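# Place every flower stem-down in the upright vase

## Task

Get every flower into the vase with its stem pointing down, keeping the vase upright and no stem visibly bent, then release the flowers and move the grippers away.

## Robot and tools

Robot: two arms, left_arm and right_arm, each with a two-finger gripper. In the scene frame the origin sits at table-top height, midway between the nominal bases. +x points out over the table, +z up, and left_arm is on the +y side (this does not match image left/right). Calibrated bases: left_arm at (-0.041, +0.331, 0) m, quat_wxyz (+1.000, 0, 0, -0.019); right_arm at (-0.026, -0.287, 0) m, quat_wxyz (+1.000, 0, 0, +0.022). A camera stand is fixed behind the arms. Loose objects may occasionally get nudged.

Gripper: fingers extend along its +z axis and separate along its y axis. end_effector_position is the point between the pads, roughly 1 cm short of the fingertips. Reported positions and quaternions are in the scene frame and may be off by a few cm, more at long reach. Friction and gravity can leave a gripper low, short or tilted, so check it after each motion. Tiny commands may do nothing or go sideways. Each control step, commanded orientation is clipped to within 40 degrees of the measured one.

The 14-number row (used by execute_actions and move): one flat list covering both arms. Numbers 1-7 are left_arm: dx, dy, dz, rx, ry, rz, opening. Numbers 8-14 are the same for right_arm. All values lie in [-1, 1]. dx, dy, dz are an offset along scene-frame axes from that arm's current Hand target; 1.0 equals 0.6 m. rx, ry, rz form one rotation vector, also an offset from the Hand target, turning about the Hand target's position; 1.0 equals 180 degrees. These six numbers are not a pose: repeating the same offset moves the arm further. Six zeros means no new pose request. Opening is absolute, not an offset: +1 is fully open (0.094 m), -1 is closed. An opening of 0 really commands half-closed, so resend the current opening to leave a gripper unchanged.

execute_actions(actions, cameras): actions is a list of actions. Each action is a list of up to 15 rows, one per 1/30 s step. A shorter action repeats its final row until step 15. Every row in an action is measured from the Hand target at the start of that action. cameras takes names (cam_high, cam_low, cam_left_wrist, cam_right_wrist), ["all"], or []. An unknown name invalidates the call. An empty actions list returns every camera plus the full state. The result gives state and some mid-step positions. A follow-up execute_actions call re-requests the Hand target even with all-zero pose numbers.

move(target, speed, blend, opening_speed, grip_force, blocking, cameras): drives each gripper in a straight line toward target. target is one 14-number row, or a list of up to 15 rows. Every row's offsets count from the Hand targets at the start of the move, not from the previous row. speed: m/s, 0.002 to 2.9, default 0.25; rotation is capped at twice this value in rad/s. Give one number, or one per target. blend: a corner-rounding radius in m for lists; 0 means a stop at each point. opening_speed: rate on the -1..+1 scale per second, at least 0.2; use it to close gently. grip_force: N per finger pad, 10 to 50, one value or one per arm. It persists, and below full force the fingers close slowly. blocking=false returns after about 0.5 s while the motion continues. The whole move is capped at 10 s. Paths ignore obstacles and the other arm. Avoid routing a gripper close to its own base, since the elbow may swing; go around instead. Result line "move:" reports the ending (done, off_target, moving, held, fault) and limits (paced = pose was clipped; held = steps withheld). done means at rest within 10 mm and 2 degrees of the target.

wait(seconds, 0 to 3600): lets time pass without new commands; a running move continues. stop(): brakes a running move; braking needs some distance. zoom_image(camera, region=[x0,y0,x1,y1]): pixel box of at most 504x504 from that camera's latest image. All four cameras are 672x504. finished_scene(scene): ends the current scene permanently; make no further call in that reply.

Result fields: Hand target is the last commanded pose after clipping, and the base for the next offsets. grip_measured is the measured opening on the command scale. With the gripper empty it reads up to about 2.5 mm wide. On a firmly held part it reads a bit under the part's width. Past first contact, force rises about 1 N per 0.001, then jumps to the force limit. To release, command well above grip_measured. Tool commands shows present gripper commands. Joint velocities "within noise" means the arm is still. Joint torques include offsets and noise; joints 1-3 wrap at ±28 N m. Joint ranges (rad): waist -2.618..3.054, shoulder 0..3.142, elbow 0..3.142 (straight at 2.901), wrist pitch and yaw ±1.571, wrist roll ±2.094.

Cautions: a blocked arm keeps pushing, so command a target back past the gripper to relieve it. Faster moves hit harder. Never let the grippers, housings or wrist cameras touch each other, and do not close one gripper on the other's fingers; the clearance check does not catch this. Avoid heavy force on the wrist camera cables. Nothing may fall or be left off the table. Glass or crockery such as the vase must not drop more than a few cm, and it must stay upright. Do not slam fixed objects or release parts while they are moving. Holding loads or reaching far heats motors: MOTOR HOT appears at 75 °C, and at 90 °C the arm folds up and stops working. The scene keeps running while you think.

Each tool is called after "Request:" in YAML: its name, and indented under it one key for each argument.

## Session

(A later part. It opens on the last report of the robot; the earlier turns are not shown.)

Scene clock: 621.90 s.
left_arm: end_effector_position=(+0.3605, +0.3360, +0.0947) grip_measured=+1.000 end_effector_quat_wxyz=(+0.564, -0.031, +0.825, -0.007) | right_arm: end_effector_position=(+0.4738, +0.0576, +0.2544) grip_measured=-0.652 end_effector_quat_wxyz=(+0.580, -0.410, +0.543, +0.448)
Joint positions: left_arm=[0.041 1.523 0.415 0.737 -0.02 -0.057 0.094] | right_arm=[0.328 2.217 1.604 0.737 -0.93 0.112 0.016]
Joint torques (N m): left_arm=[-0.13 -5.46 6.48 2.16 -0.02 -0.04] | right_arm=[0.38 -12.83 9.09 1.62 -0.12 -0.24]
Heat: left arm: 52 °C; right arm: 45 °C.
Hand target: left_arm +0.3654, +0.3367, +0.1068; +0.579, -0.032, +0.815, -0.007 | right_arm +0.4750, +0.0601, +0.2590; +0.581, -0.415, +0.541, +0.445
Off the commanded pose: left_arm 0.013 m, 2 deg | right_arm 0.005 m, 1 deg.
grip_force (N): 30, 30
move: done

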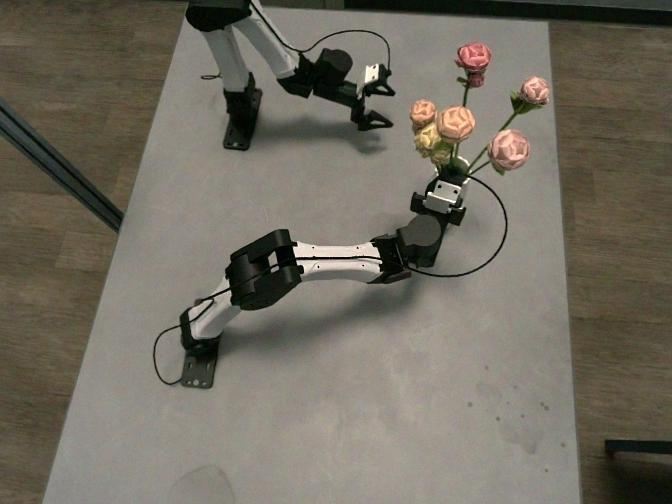

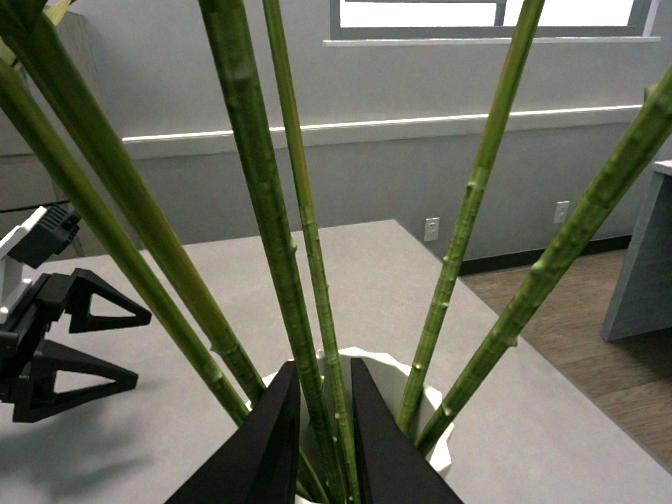

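Request:
move:
  target: [0, 0, 0, 0, 0, 0, 1, -0.055, -0.2, 0.035, 0, 0, 0, -0.65]
  speed: 0.12
  cameras: ["cam_high", "cam_low", "cam_right_wrist"]

Request:
zoom_image:
  camera: "cam_low"
  region: [290, 0, 450, 280]

Scene clock: 628.53 s.
left_arm: end_effector_position=(+0.3605, +0.3360, +0.0947) grip_measured=+1.000 end_effector_quat_wxyz=(+0.564, -0.031, +0.825, -0.007) | right_arm: end_effector_position=(+0.4543, -0.0597, +0.2459) grip_measured=-0.652 end_effector_quat_wxyz=(+0.556, -0.397, +0.574, +0.452)
Joint positions: left_arm=[0.041 1.523 0.415 0.737 -0.02 -0.057 0.094] | right_arm=[0.095 2.029 1.32 0.773 -1.148 0.136 0.016]
Joint torques (N m): left_arm=[-0.1 -5.46 6.43 2.16 -0.02 -0.04] | right_arm=[-0.17 -16.5 6.16 2.4 -0.28 0.1]
Motor temperatures (°C): left_arm=[25 30 33 52 27 26 23] | right_arm=[25 48 43 38 26 27 28]
Heat: left arm: 52 °C; right arm: 48 °C.
Hand target: left_arm +0.3654, +0.3367, +0.1068; +0.579, -0.032, +0.815, -0.007 | right_arm +0.4420, -0.0599, +0.2800; +0.581, -0.415, +0.541, +0.445
Off the commanded pose: left_arm 0.013 m, 2 deg | right_arm 0.036 m, 5 deg.
grip_force (N): 30, 30
move: off_target (right_arm)

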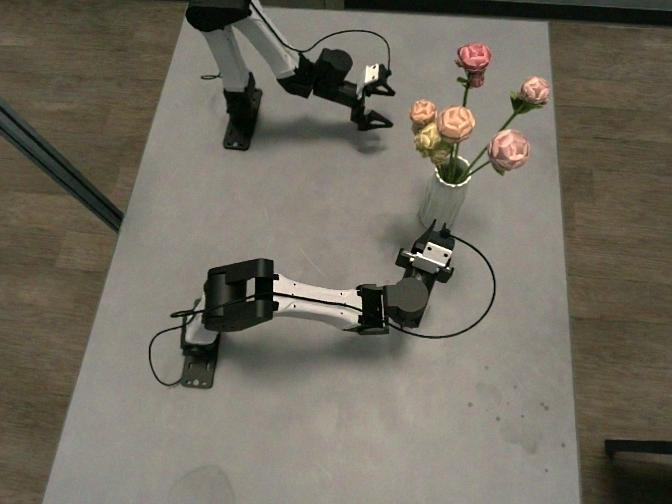

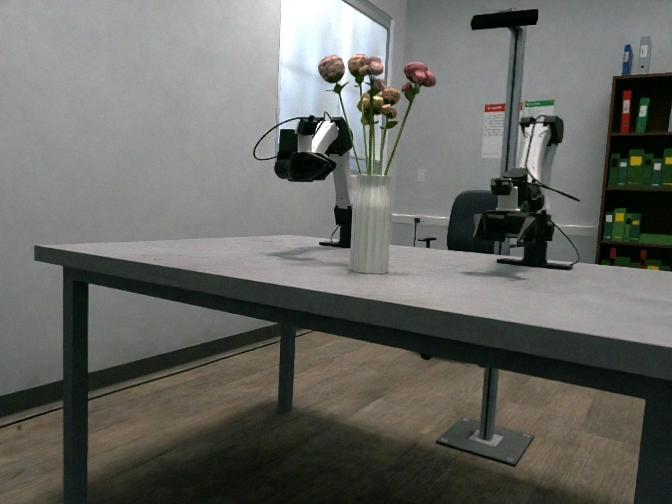

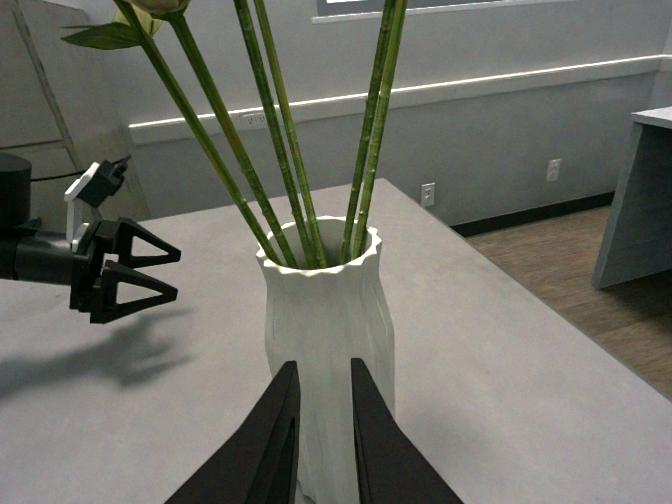

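Scaled by 1.800 from the camera's image (finer frame: 960x720).

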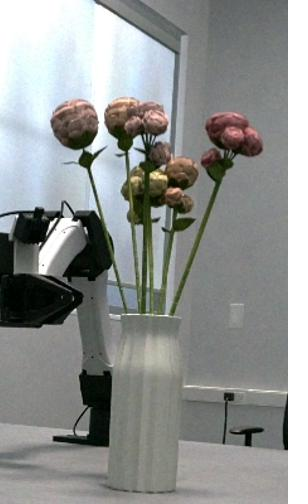

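Request:
move:
  target: [0, 0, 0, 0, 0, 0, 1, -0.1, -0.25, -0.02, 0.1, 0.05, -0.2, -0.65]
  speed: 0.25
  cameras: ["cam_high"]

Scene clock: 633.97 s.
left_arm: end_effector_position=(+0.3605, +0.3360, +0.0947) grip_measured=+1.000 end_effector_quat_wxyz=(+0.564, -0.031, +0.825, -0.007) | right_arm: end_effector_position=(+0.3877, -0.2069, +0.2422) grip_measured=-0.652 end_effector_quat_wxyz=(+0.672, -0.093, +0.640, +0.361)
Joint positions: left_arm=[0.041 1.523 0.415 0.737 -0.02 -0.057 0.094] | right_arm=[-0.125 1.598 0.566 1.248 -0.707 0.491 0.016]
Joint torques (N m): left_arm=[-0.12 -5.49 6.43 2.16 -0.02 -0.03] | right_arm=[-0.39 -9.52 5.29 2.61 0.13 0.07]
Heat: left arm: 52 °C; right arm: 50 °C.
Hand target: left_arm +0.3654, +0.3367, +0.1068; +0.579, -0.032, +0.815, -0.007 | right_arm +0.3820, -0.2099, +0.2680; +0.703, -0.099, +0.610, +0.353
Off the commanded pose: left_arm 0.013 m, 2 deg | right_arm 0.027 m, 5 deg.
grip_force (N): 30, 30
move: off_target (right_arm)

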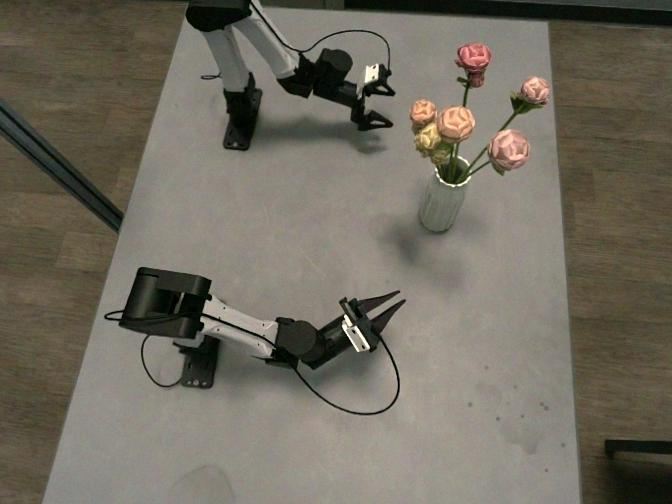

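Request:
finished_scene:
  scene: 1

The scene is finished: the task was done.


## Next scene

The same job, from a new start.

Request:
execute_actions:
  actions: []

Request:
zoom_image:
  camera: "cam_high"
  region: [250, 20, 580, 270]

Request:
zoom_image:
  camera: "cam_high"
  region: [250, 230, 580, 480]

Request:
zoom_image:
  camera: "cam_low"
  region: [160, 30, 560, 300]

Scene clock: 0.00 s.
left_arm: end_effector_position=(+0.3535, +0.3436, +0.0932) grip_measured=+1.000 end_effector_quat_wxyz=(+0.576, -0.073, +0.812, +0.068) | right_arm: end_effector_position=(+0.3576, -0.2664, +0.0651) grip_measured=+1.000 end_effector_quat_wxyz=(+0.489, -0.005, +0.868, +0.086)
Joint positions: left_arm=[-0.054 1.547 0.379 0.82 -0.282 -0.073 0.094] | right_arm=[-0.071 1.501 0.435 0.524 -0.178 0.063 0.094]
Joint velocities: within noise
Joint torques (N m): no reading
Motor temperatures (°C): left_arm=[25 24 26 25 27 26 23] | right_arm=[25 27 27 24 26 27 27]
Heat: left arm: 27 °C; right arm: 27 °C.
Hand target: left_arm +0.3584, +0.3434, +0.1057; +0.591, -0.077, +0.800, +0.065 | right_arm +0.3644, -0.2664, +0.0784; +0.507, -0.009, +0.858, +0.086
Tool commands: left_gripper/opening=+1.0 right_gripper/opening=+1.0

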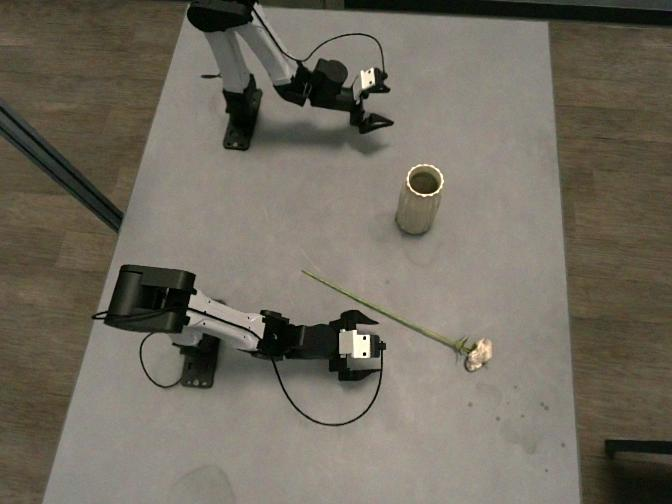

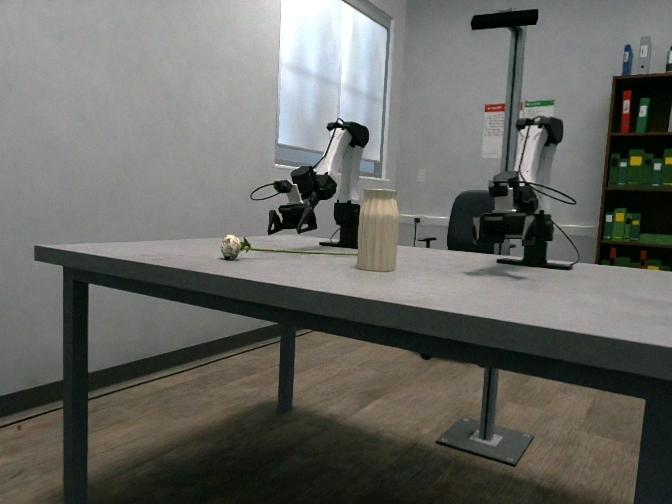

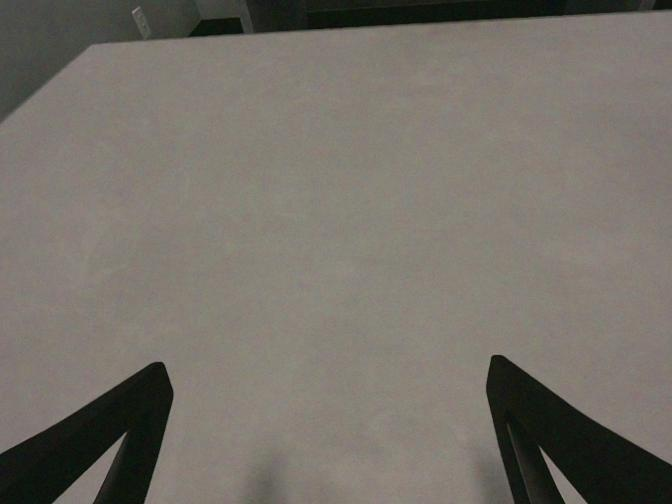

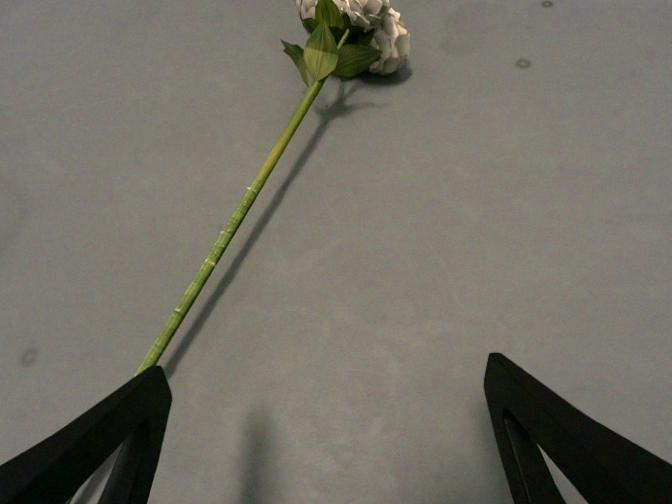

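Scaled by 1.527 from the camera's image (finer frame: 960x720).

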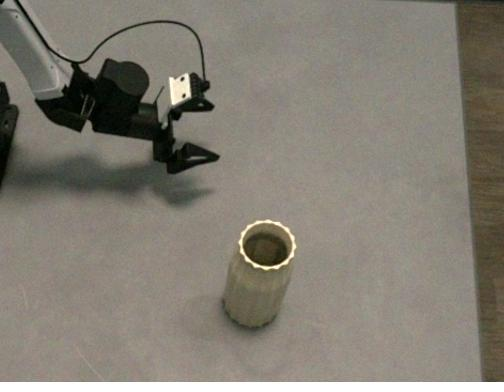

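Scaled by 1.527 from the camera's image (finer frame: 960x720).

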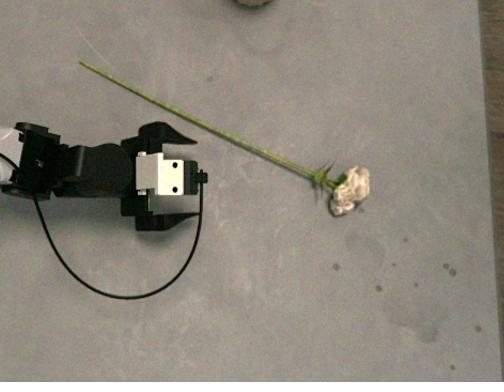

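Scaled by 1.260 from the camera's image (finer frame: 960x720).

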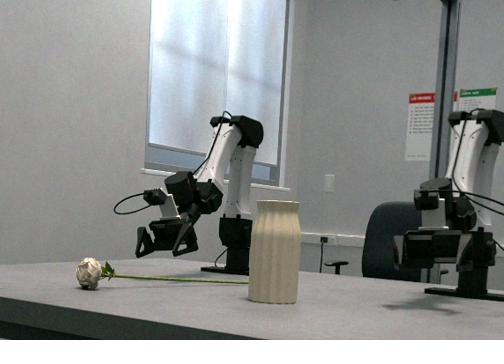

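Request:
move:
  target: [0, 0, 0, 0, 0, 0, 1, 0.0285, 0.1523, 0.0027, 0.0077, 0.3458, -0.115, 0.5]
  speed: 0.35
  cameras: ["cam_right_wrist"]

Scene clock: 30.50 s.
left_arm: end_effector_position=(+0.3535, +0.3436, +0.0932) grip_measured=+1.000 end_effector_quat_wxyz=(+0.576, -0.073, +0.812, +0.068) | right_arm: end_effector_position=(+0.3800, -0.1796, +0.0798) grip_measured=+0.502 end_effector_quat_wxyz=(+0.007, +0.180, +0.984, -0.007)
Joint positions: left_arm=[-0.054 1.547 0.379 0.82 -0.282 -0.073 0.094] | right_arm=[0.222 2.156 1.893 -1.3 0.018 0.627 0.071]
Joint torques (N m): left_arm=[-0.12 -5.59 6.28 2.16 -0.09 -0.04] | right_arm=[0.4 -9.59 8.85 0.22 -0.26 0.11]
Motor temperatures (°C): left_arm=[25 26 28 31 27 26 23] | right_arm=[25 30 32 32 26 27 27]
Heat: left arm: 31 °C; right arm: 32 °C.
Hand target: left_arm +0.3584, +0.3434, +0.1057; +0.591, -0.077, +0.800, +0.065 | right_arm +0.3815, -0.1750, +0.0800; +0.000, +0.189, +0.982, -0.001
Off the commanded pose: left_arm 0.013 m, 2 deg | right_arm 0.005 m, 2 deg.
move: done

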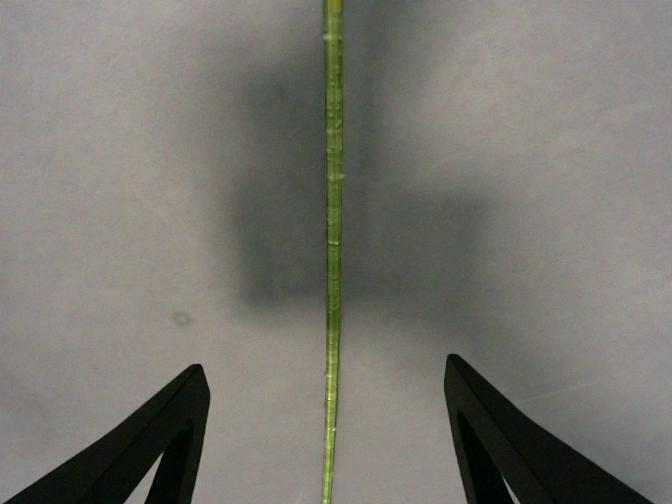

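Request:
move:
  target:
    - [0, 0, 0, 0, 0, 0, 1, 0.005, 0.003, -0.1167, 0, 0, 0, 0.5]
    - [0, 0, 0, 0, 0, 0, 1, 0.005, 0.003, -0.1167, 0, 0, 0, -1]
  speed: 0.14
  grip_force: 40
  cameras: ["cam_right_wrist"]

Scene clock: 44.33 s.
left_arm: end_effector_position=(+0.3535, +0.3436, +0.0932) grip_measured=+1.000 end_effector_quat_wxyz=(+0.576, -0.073, +0.812, +0.068) | right_arm: end_effector_position=(+0.3784, -0.1797, +0.0158) grip_measured=-0.890 end_effector_quat_wxyz=(-0.005, +0.181, +0.983, -0.012)
Joint positions: left_arm=[-0.054 1.547 0.379 0.82 -0.282 -0.073 0.094] | right_arm=[0.222 2.214 1.73 -1.107 0.017 0.63 0.005]
Joint torques (N m): left_arm=[-0.12 -5.57 6.26 2.16 -0.09 -0.04] | right_arm=[0.59 -10.21 6.01 0.69 -0.26 0.1]
Heat: left arm: 32 °C; right arm: 33 °C.
Hand target: left_arm +0.3584, +0.3434, +0.1057; +0.591, -0.077, +0.800, +0.065 | right_arm +0.3845, -0.1732, +0.0100; +0.000, +0.189, +0.982, -0.001
Off the commanded pose: left_arm 0.013 m, 2 deg | right_arm 0.011 m, 2 deg.
grip_force (N): 40, 40
move: off_target (right_arm); target 2's new opening was sent with right_arm's hand 0.011 m and 2 deg from that target

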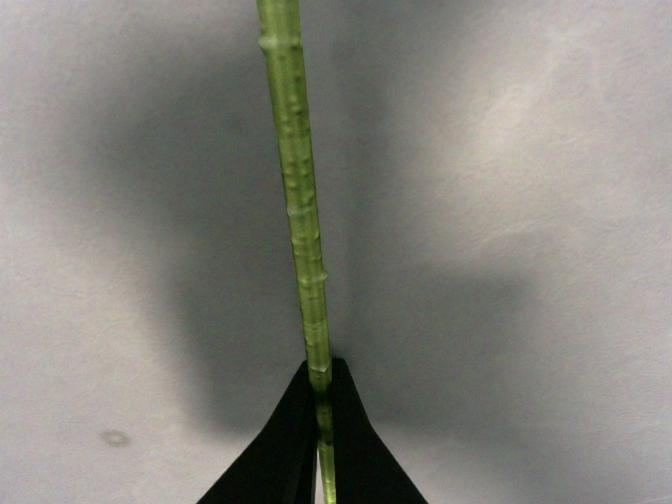

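Request:
move:
  target:
    - [0, 0, 0, 0, 0, 0, 1, -0.0742, 0.0053, 0.4167, -0.0368, -0.2495, 0.141, -1]
    - [0, 0, 0, 0, 0, 0, 1, -0.0408, 0.1387, 0.7333, 0.0621, -0.5361, 0.2393, -1]
    - [0, 0, 0, 0, 0, 0, 1, 0.0533, 0.3813, 0.7383, 0.0869, -0.5416, 0.2581, -1]
  blend: [0.06, 0.05, 0]
  speed: [0.35, 0.3, 0.2]
  cameras: ["cam_high", "cam_low"]

Request:
zoom_image:
  camera: "cam_high"
  region: [350, 90, 490, 240]

Request:
zoom_image:
  camera: "cam_low"
  region: [310, 20, 450, 220]

Scene clock: 65.17 s.
left_arm: end_effector_position=(+0.3535, +0.3436, +0.0932) grip_measured=+1.000 end_effector_quat_wxyz=(+0.576, -0.073, +0.812, +0.068) | right_arm: end_effector_position=(+0.4098, +0.0571, +0.4334) grip_measured=-0.890 end_effector_quat_wxyz=(+0.666, -0.239, +0.656, +0.261)
Joint positions: left_arm=[-0.054 1.547 0.379 0.82 -0.282 -0.073 0.094] | right_arm=[0.599 1.726 1.698 0.053 -0.08 0.026 0.005]
Joint torques (N m): left_arm=[-0.13 -5.57 6.24 2.15 -0.09 -0.04] | right_arm=[0.17 -7.23 10.71 2.71 0.09 -0.29]
Motor temperatures (°C): left_arm=[25 28 30 34 27 26 23] | right_arm=[25 36 33 30 26 27 28]
Heat: left arm: 34 °C; right arm: 36 °C.
Hand target: left_arm +0.3584, +0.3434, +0.1057; +0.591, -0.077, +0.800, +0.065 | right_arm +0.4165, +0.0556, +0.4530; +0.693, -0.231, +0.635, +0.252
Off the commanded pose: left_arm 0.013 m, 2 deg | right_arm 0.021 m, 4 deg.
grip_force (N): 40, 40
move: off_target (right_arm)

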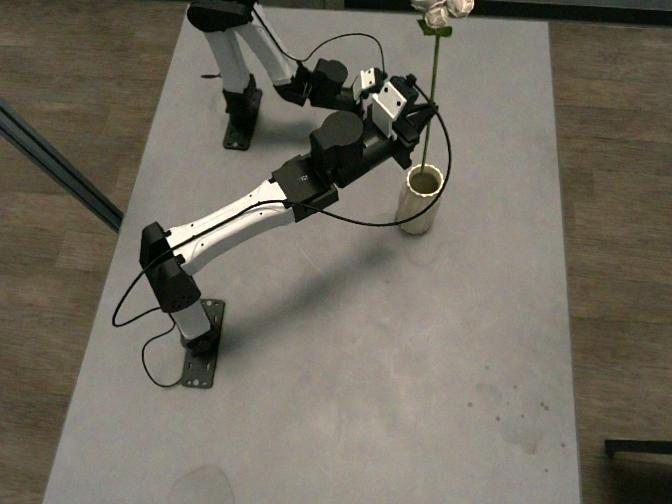

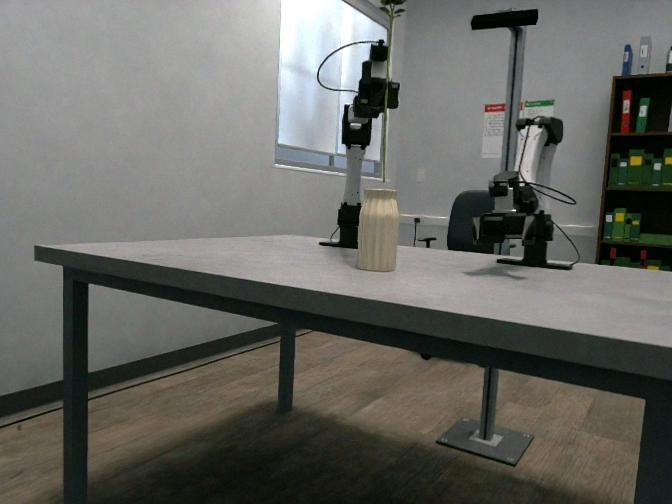

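Scaled by 3.360 from the camera's image (finer frame: 960x720).

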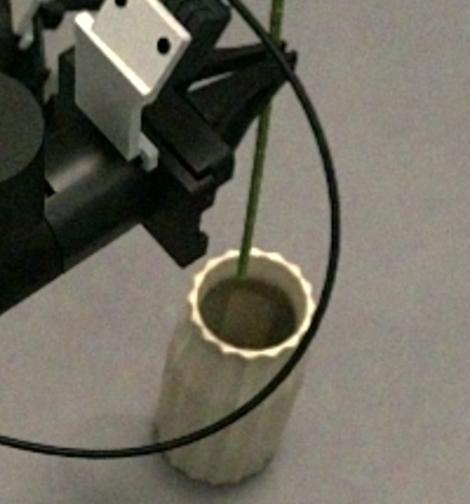

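Scaled by 2.520 from the camera's image (finer frame: 960x720).

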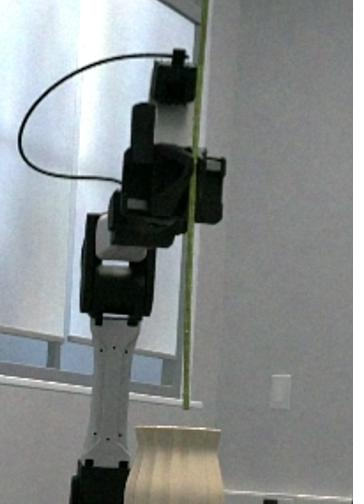

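Request:
move:
  target:
    - [0, 0, 0, 0, 0, 0, 1, 0.005, -0.01, -0.3383, 0, 0, 0, -1]
    - [0, 0, 0, 0, 0, 0, 1, 0.005, -0.01, -0.385, 0, 0, 0, -1]
  blend: [0.01, 0]
  speed: [0.14, 0.05]
  cameras: ["cam_low", "cam_right_wrist"]

Scene clock: 88.13 s.
left_arm: end_effector_position=(+0.3535, +0.3436, +0.0932) grip_measured=+1.000 end_effector_quat_wxyz=(+0.576, -0.073, +0.812, +0.068) | right_arm: end_effector_position=(+0.4128, +0.0540, +0.2389) grip_measured=-0.890 end_effector_quat_wxyz=(+0.697, -0.228, +0.625, +0.267)
Joint positions: left_arm=[-0.054 1.547 0.379 0.82 -0.282 -0.073 0.094] | right_arm=[0.592 1.912 1.024 1.004 -0.08 0.026 0.005]
Joint torques (N m): left_arm=[-0.13 -5.61 6.27 2.15 -0.09 -0.05] | right_arm=[-0.64 -7.13 5.34 2.26 -0.08 -0.28]
Motor temperatures (°C): left_arm=[25 28 30 35 27 26 23] | right_arm=[25 36 39 38 26 27 28]
Heat: left arm: 35 °C; right arm: 39 °C.
Hand target: left_arm +0.3584, +0.3434, +0.1057; +0.591, -0.077, +0.800, +0.065 | right_arm +0.4195, +0.0496, +0.2220; +0.693, -0.231, +0.635, +0.252
Off the commanded pose: left_arm 0.013 m, 2 deg | right_arm 0.019 m, 2 deg.
grip_force (N): 40, 40
move: off_target (right_arm)

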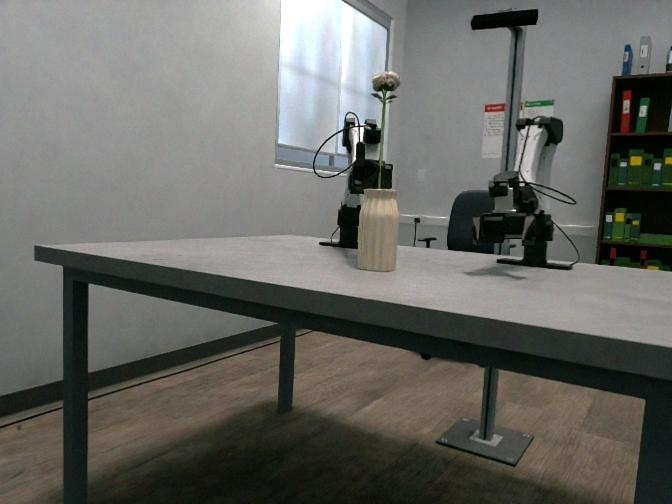

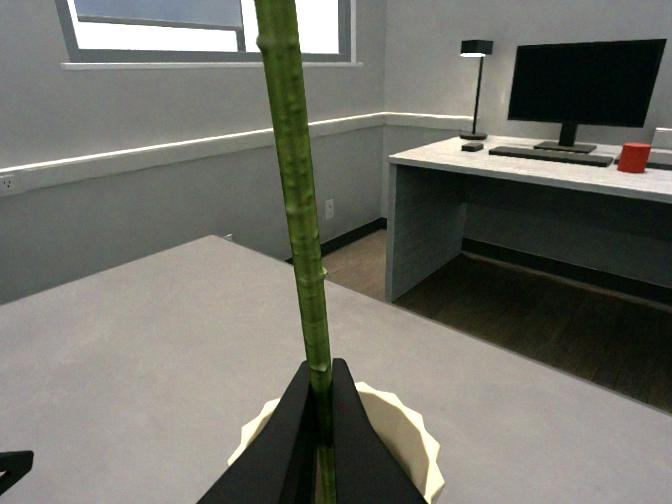

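Request:
move:
  target:
    - [0, 0, 0, 0, 0, 0, 1, 0, 0, -0.015, 0, 0, 0, -1]
    - [0, 0, 0, 0, 0, 0, 1, -0.0083, 0.005, 0.02, 0, 0, 0, -1]
    - [0, 0, 0, 0, 0, 0, 1, -0.0083, 0.005, 0.02, 0, 0, 0, -0.6]
    - [0, 0, 0, 0, 0, 0, 1, -0.1633, -0.1417, 0.0667, 0, 0, 0, -0.6]
  speed: [0.05, 0.06, 0.06, 0.15]
  opening_speed: 0.6
  cameras: ["cam_high", "cam_low", "cam_right_wrist"]

Scene clock: 103.93 s.
left_arm: end_effector_position=(+0.3535, +0.3436, +0.0932) grip_measured=+1.000 end_effector_quat_wxyz=(+0.576, -0.073, +0.812, +0.068) | right_arm: end_effector_position=(+0.3247, -0.0330, +0.2558) grip_measured=-0.602 end_effector_quat_wxyz=(+0.692, -0.222, +0.639, +0.254)
Joint positions: left_arm=[-0.054 1.547 0.379 0.82 -0.282 -0.073 0.094] | right_arm=[0.542 1.403 0.578 0.911 -0.1 0.026 0.019]
Joint torques (N m): left_arm=[-0.13 -5.59 6.26 2.15 -0.09 -0.05] | right_arm=[-0.57 -8.13 6.46 1.91 -0.32 -0.23]
Heat: left arm: 36 °C; right arm: 37 °C.
Hand target: left_arm +0.3584, +0.3434, +0.1057; +0.591, -0.077, +0.800, +0.065 | right_arm +0.3215, -0.0355, +0.2620; +0.693, -0.231, +0.635, +0.252
Off the commanded pose: left_arm 0.013 m, 2 deg | right_arm 0.007 m, 1 deg.
grip_force (N): 40, 40
move: done; target 3's new opening was sent with right_arm's hand 0.004 m and 3 deg from that target

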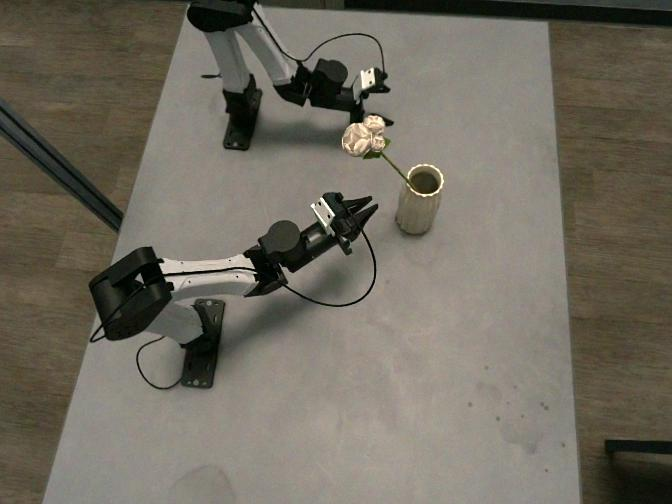

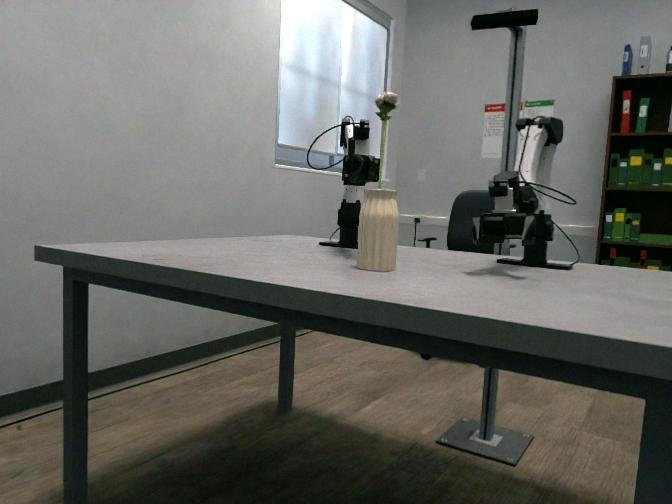

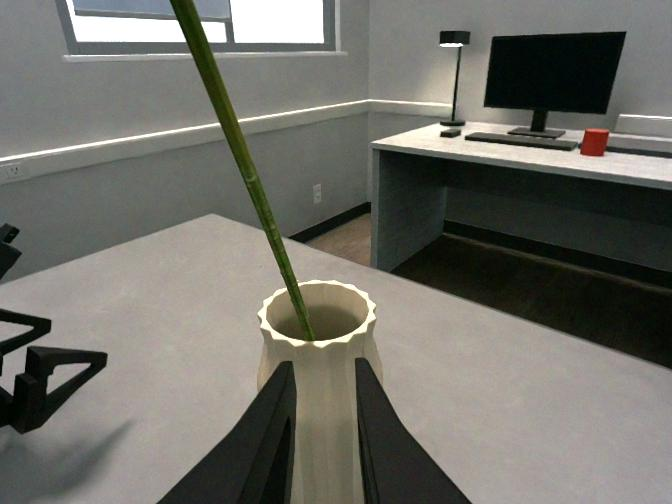

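Request:
move:
  target: [0, 0, 0, 0, 0, 0, 1, 0.0, -0.333, -0.05, 0, 0, -0.22, -0.6]
  speed: 0.3
  cameras: ["cam_high", "cam_low"]

Scene clock: 112.53 s.
left_arm: end_effector_position=(+0.3535, +0.3436, +0.0932) grip_measured=+1.000 end_effector_quat_wxyz=(+0.576, -0.073, +0.812, +0.068) | right_arm: end_effector_position=(+0.3237, -0.2297, +0.2261) grip_measured=-0.602 end_effector_quat_wxyz=(+0.732, -0.005, +0.681, +0.017)
Joint positions: left_arm=[-0.054 1.547 0.379 0.82 -0.282 -0.073 0.094] | right_arm=[0.242 1.102 0.268 0.909 0.255 -0.003 0.019]
Joint torques (N m): left_arm=[-0.1 -5.59 6.26 2.15 -0.09 -0.05] | right_arm=[-0.57 -4.51 6.38 2.11 0.08 -0.3]
Heat: left arm: 37 °C; right arm: 36 °C.
Hand target: left_arm +0.3584, +0.3434, +0.1057; +0.591, -0.077, +0.800, +0.065 | right_arm +0.3215, -0.2353, +0.2320; +0.737, -0.002, +0.675, +0.002
Off the commanded pose: left_arm 0.013 m, 2 deg | right_arm 0.008 m, 2 deg.
grip_force (N): 40, 40
move: done

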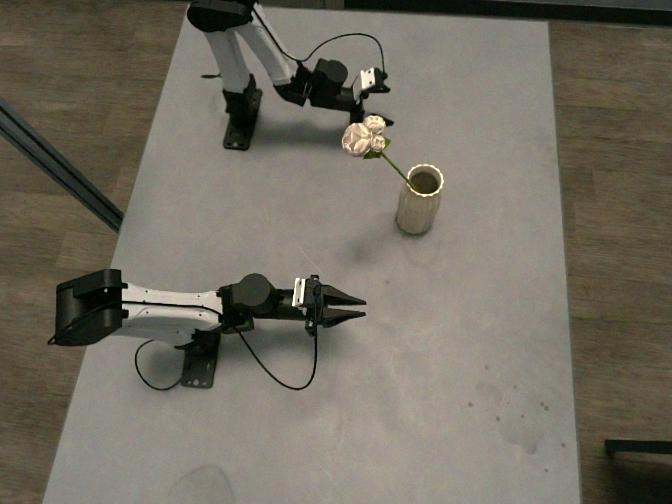

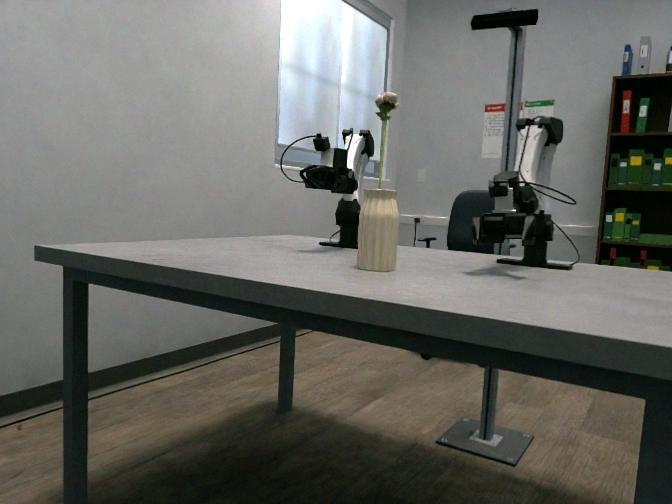

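Request:
finished_scene:
  scene: 2

The scene is finished: the task was done.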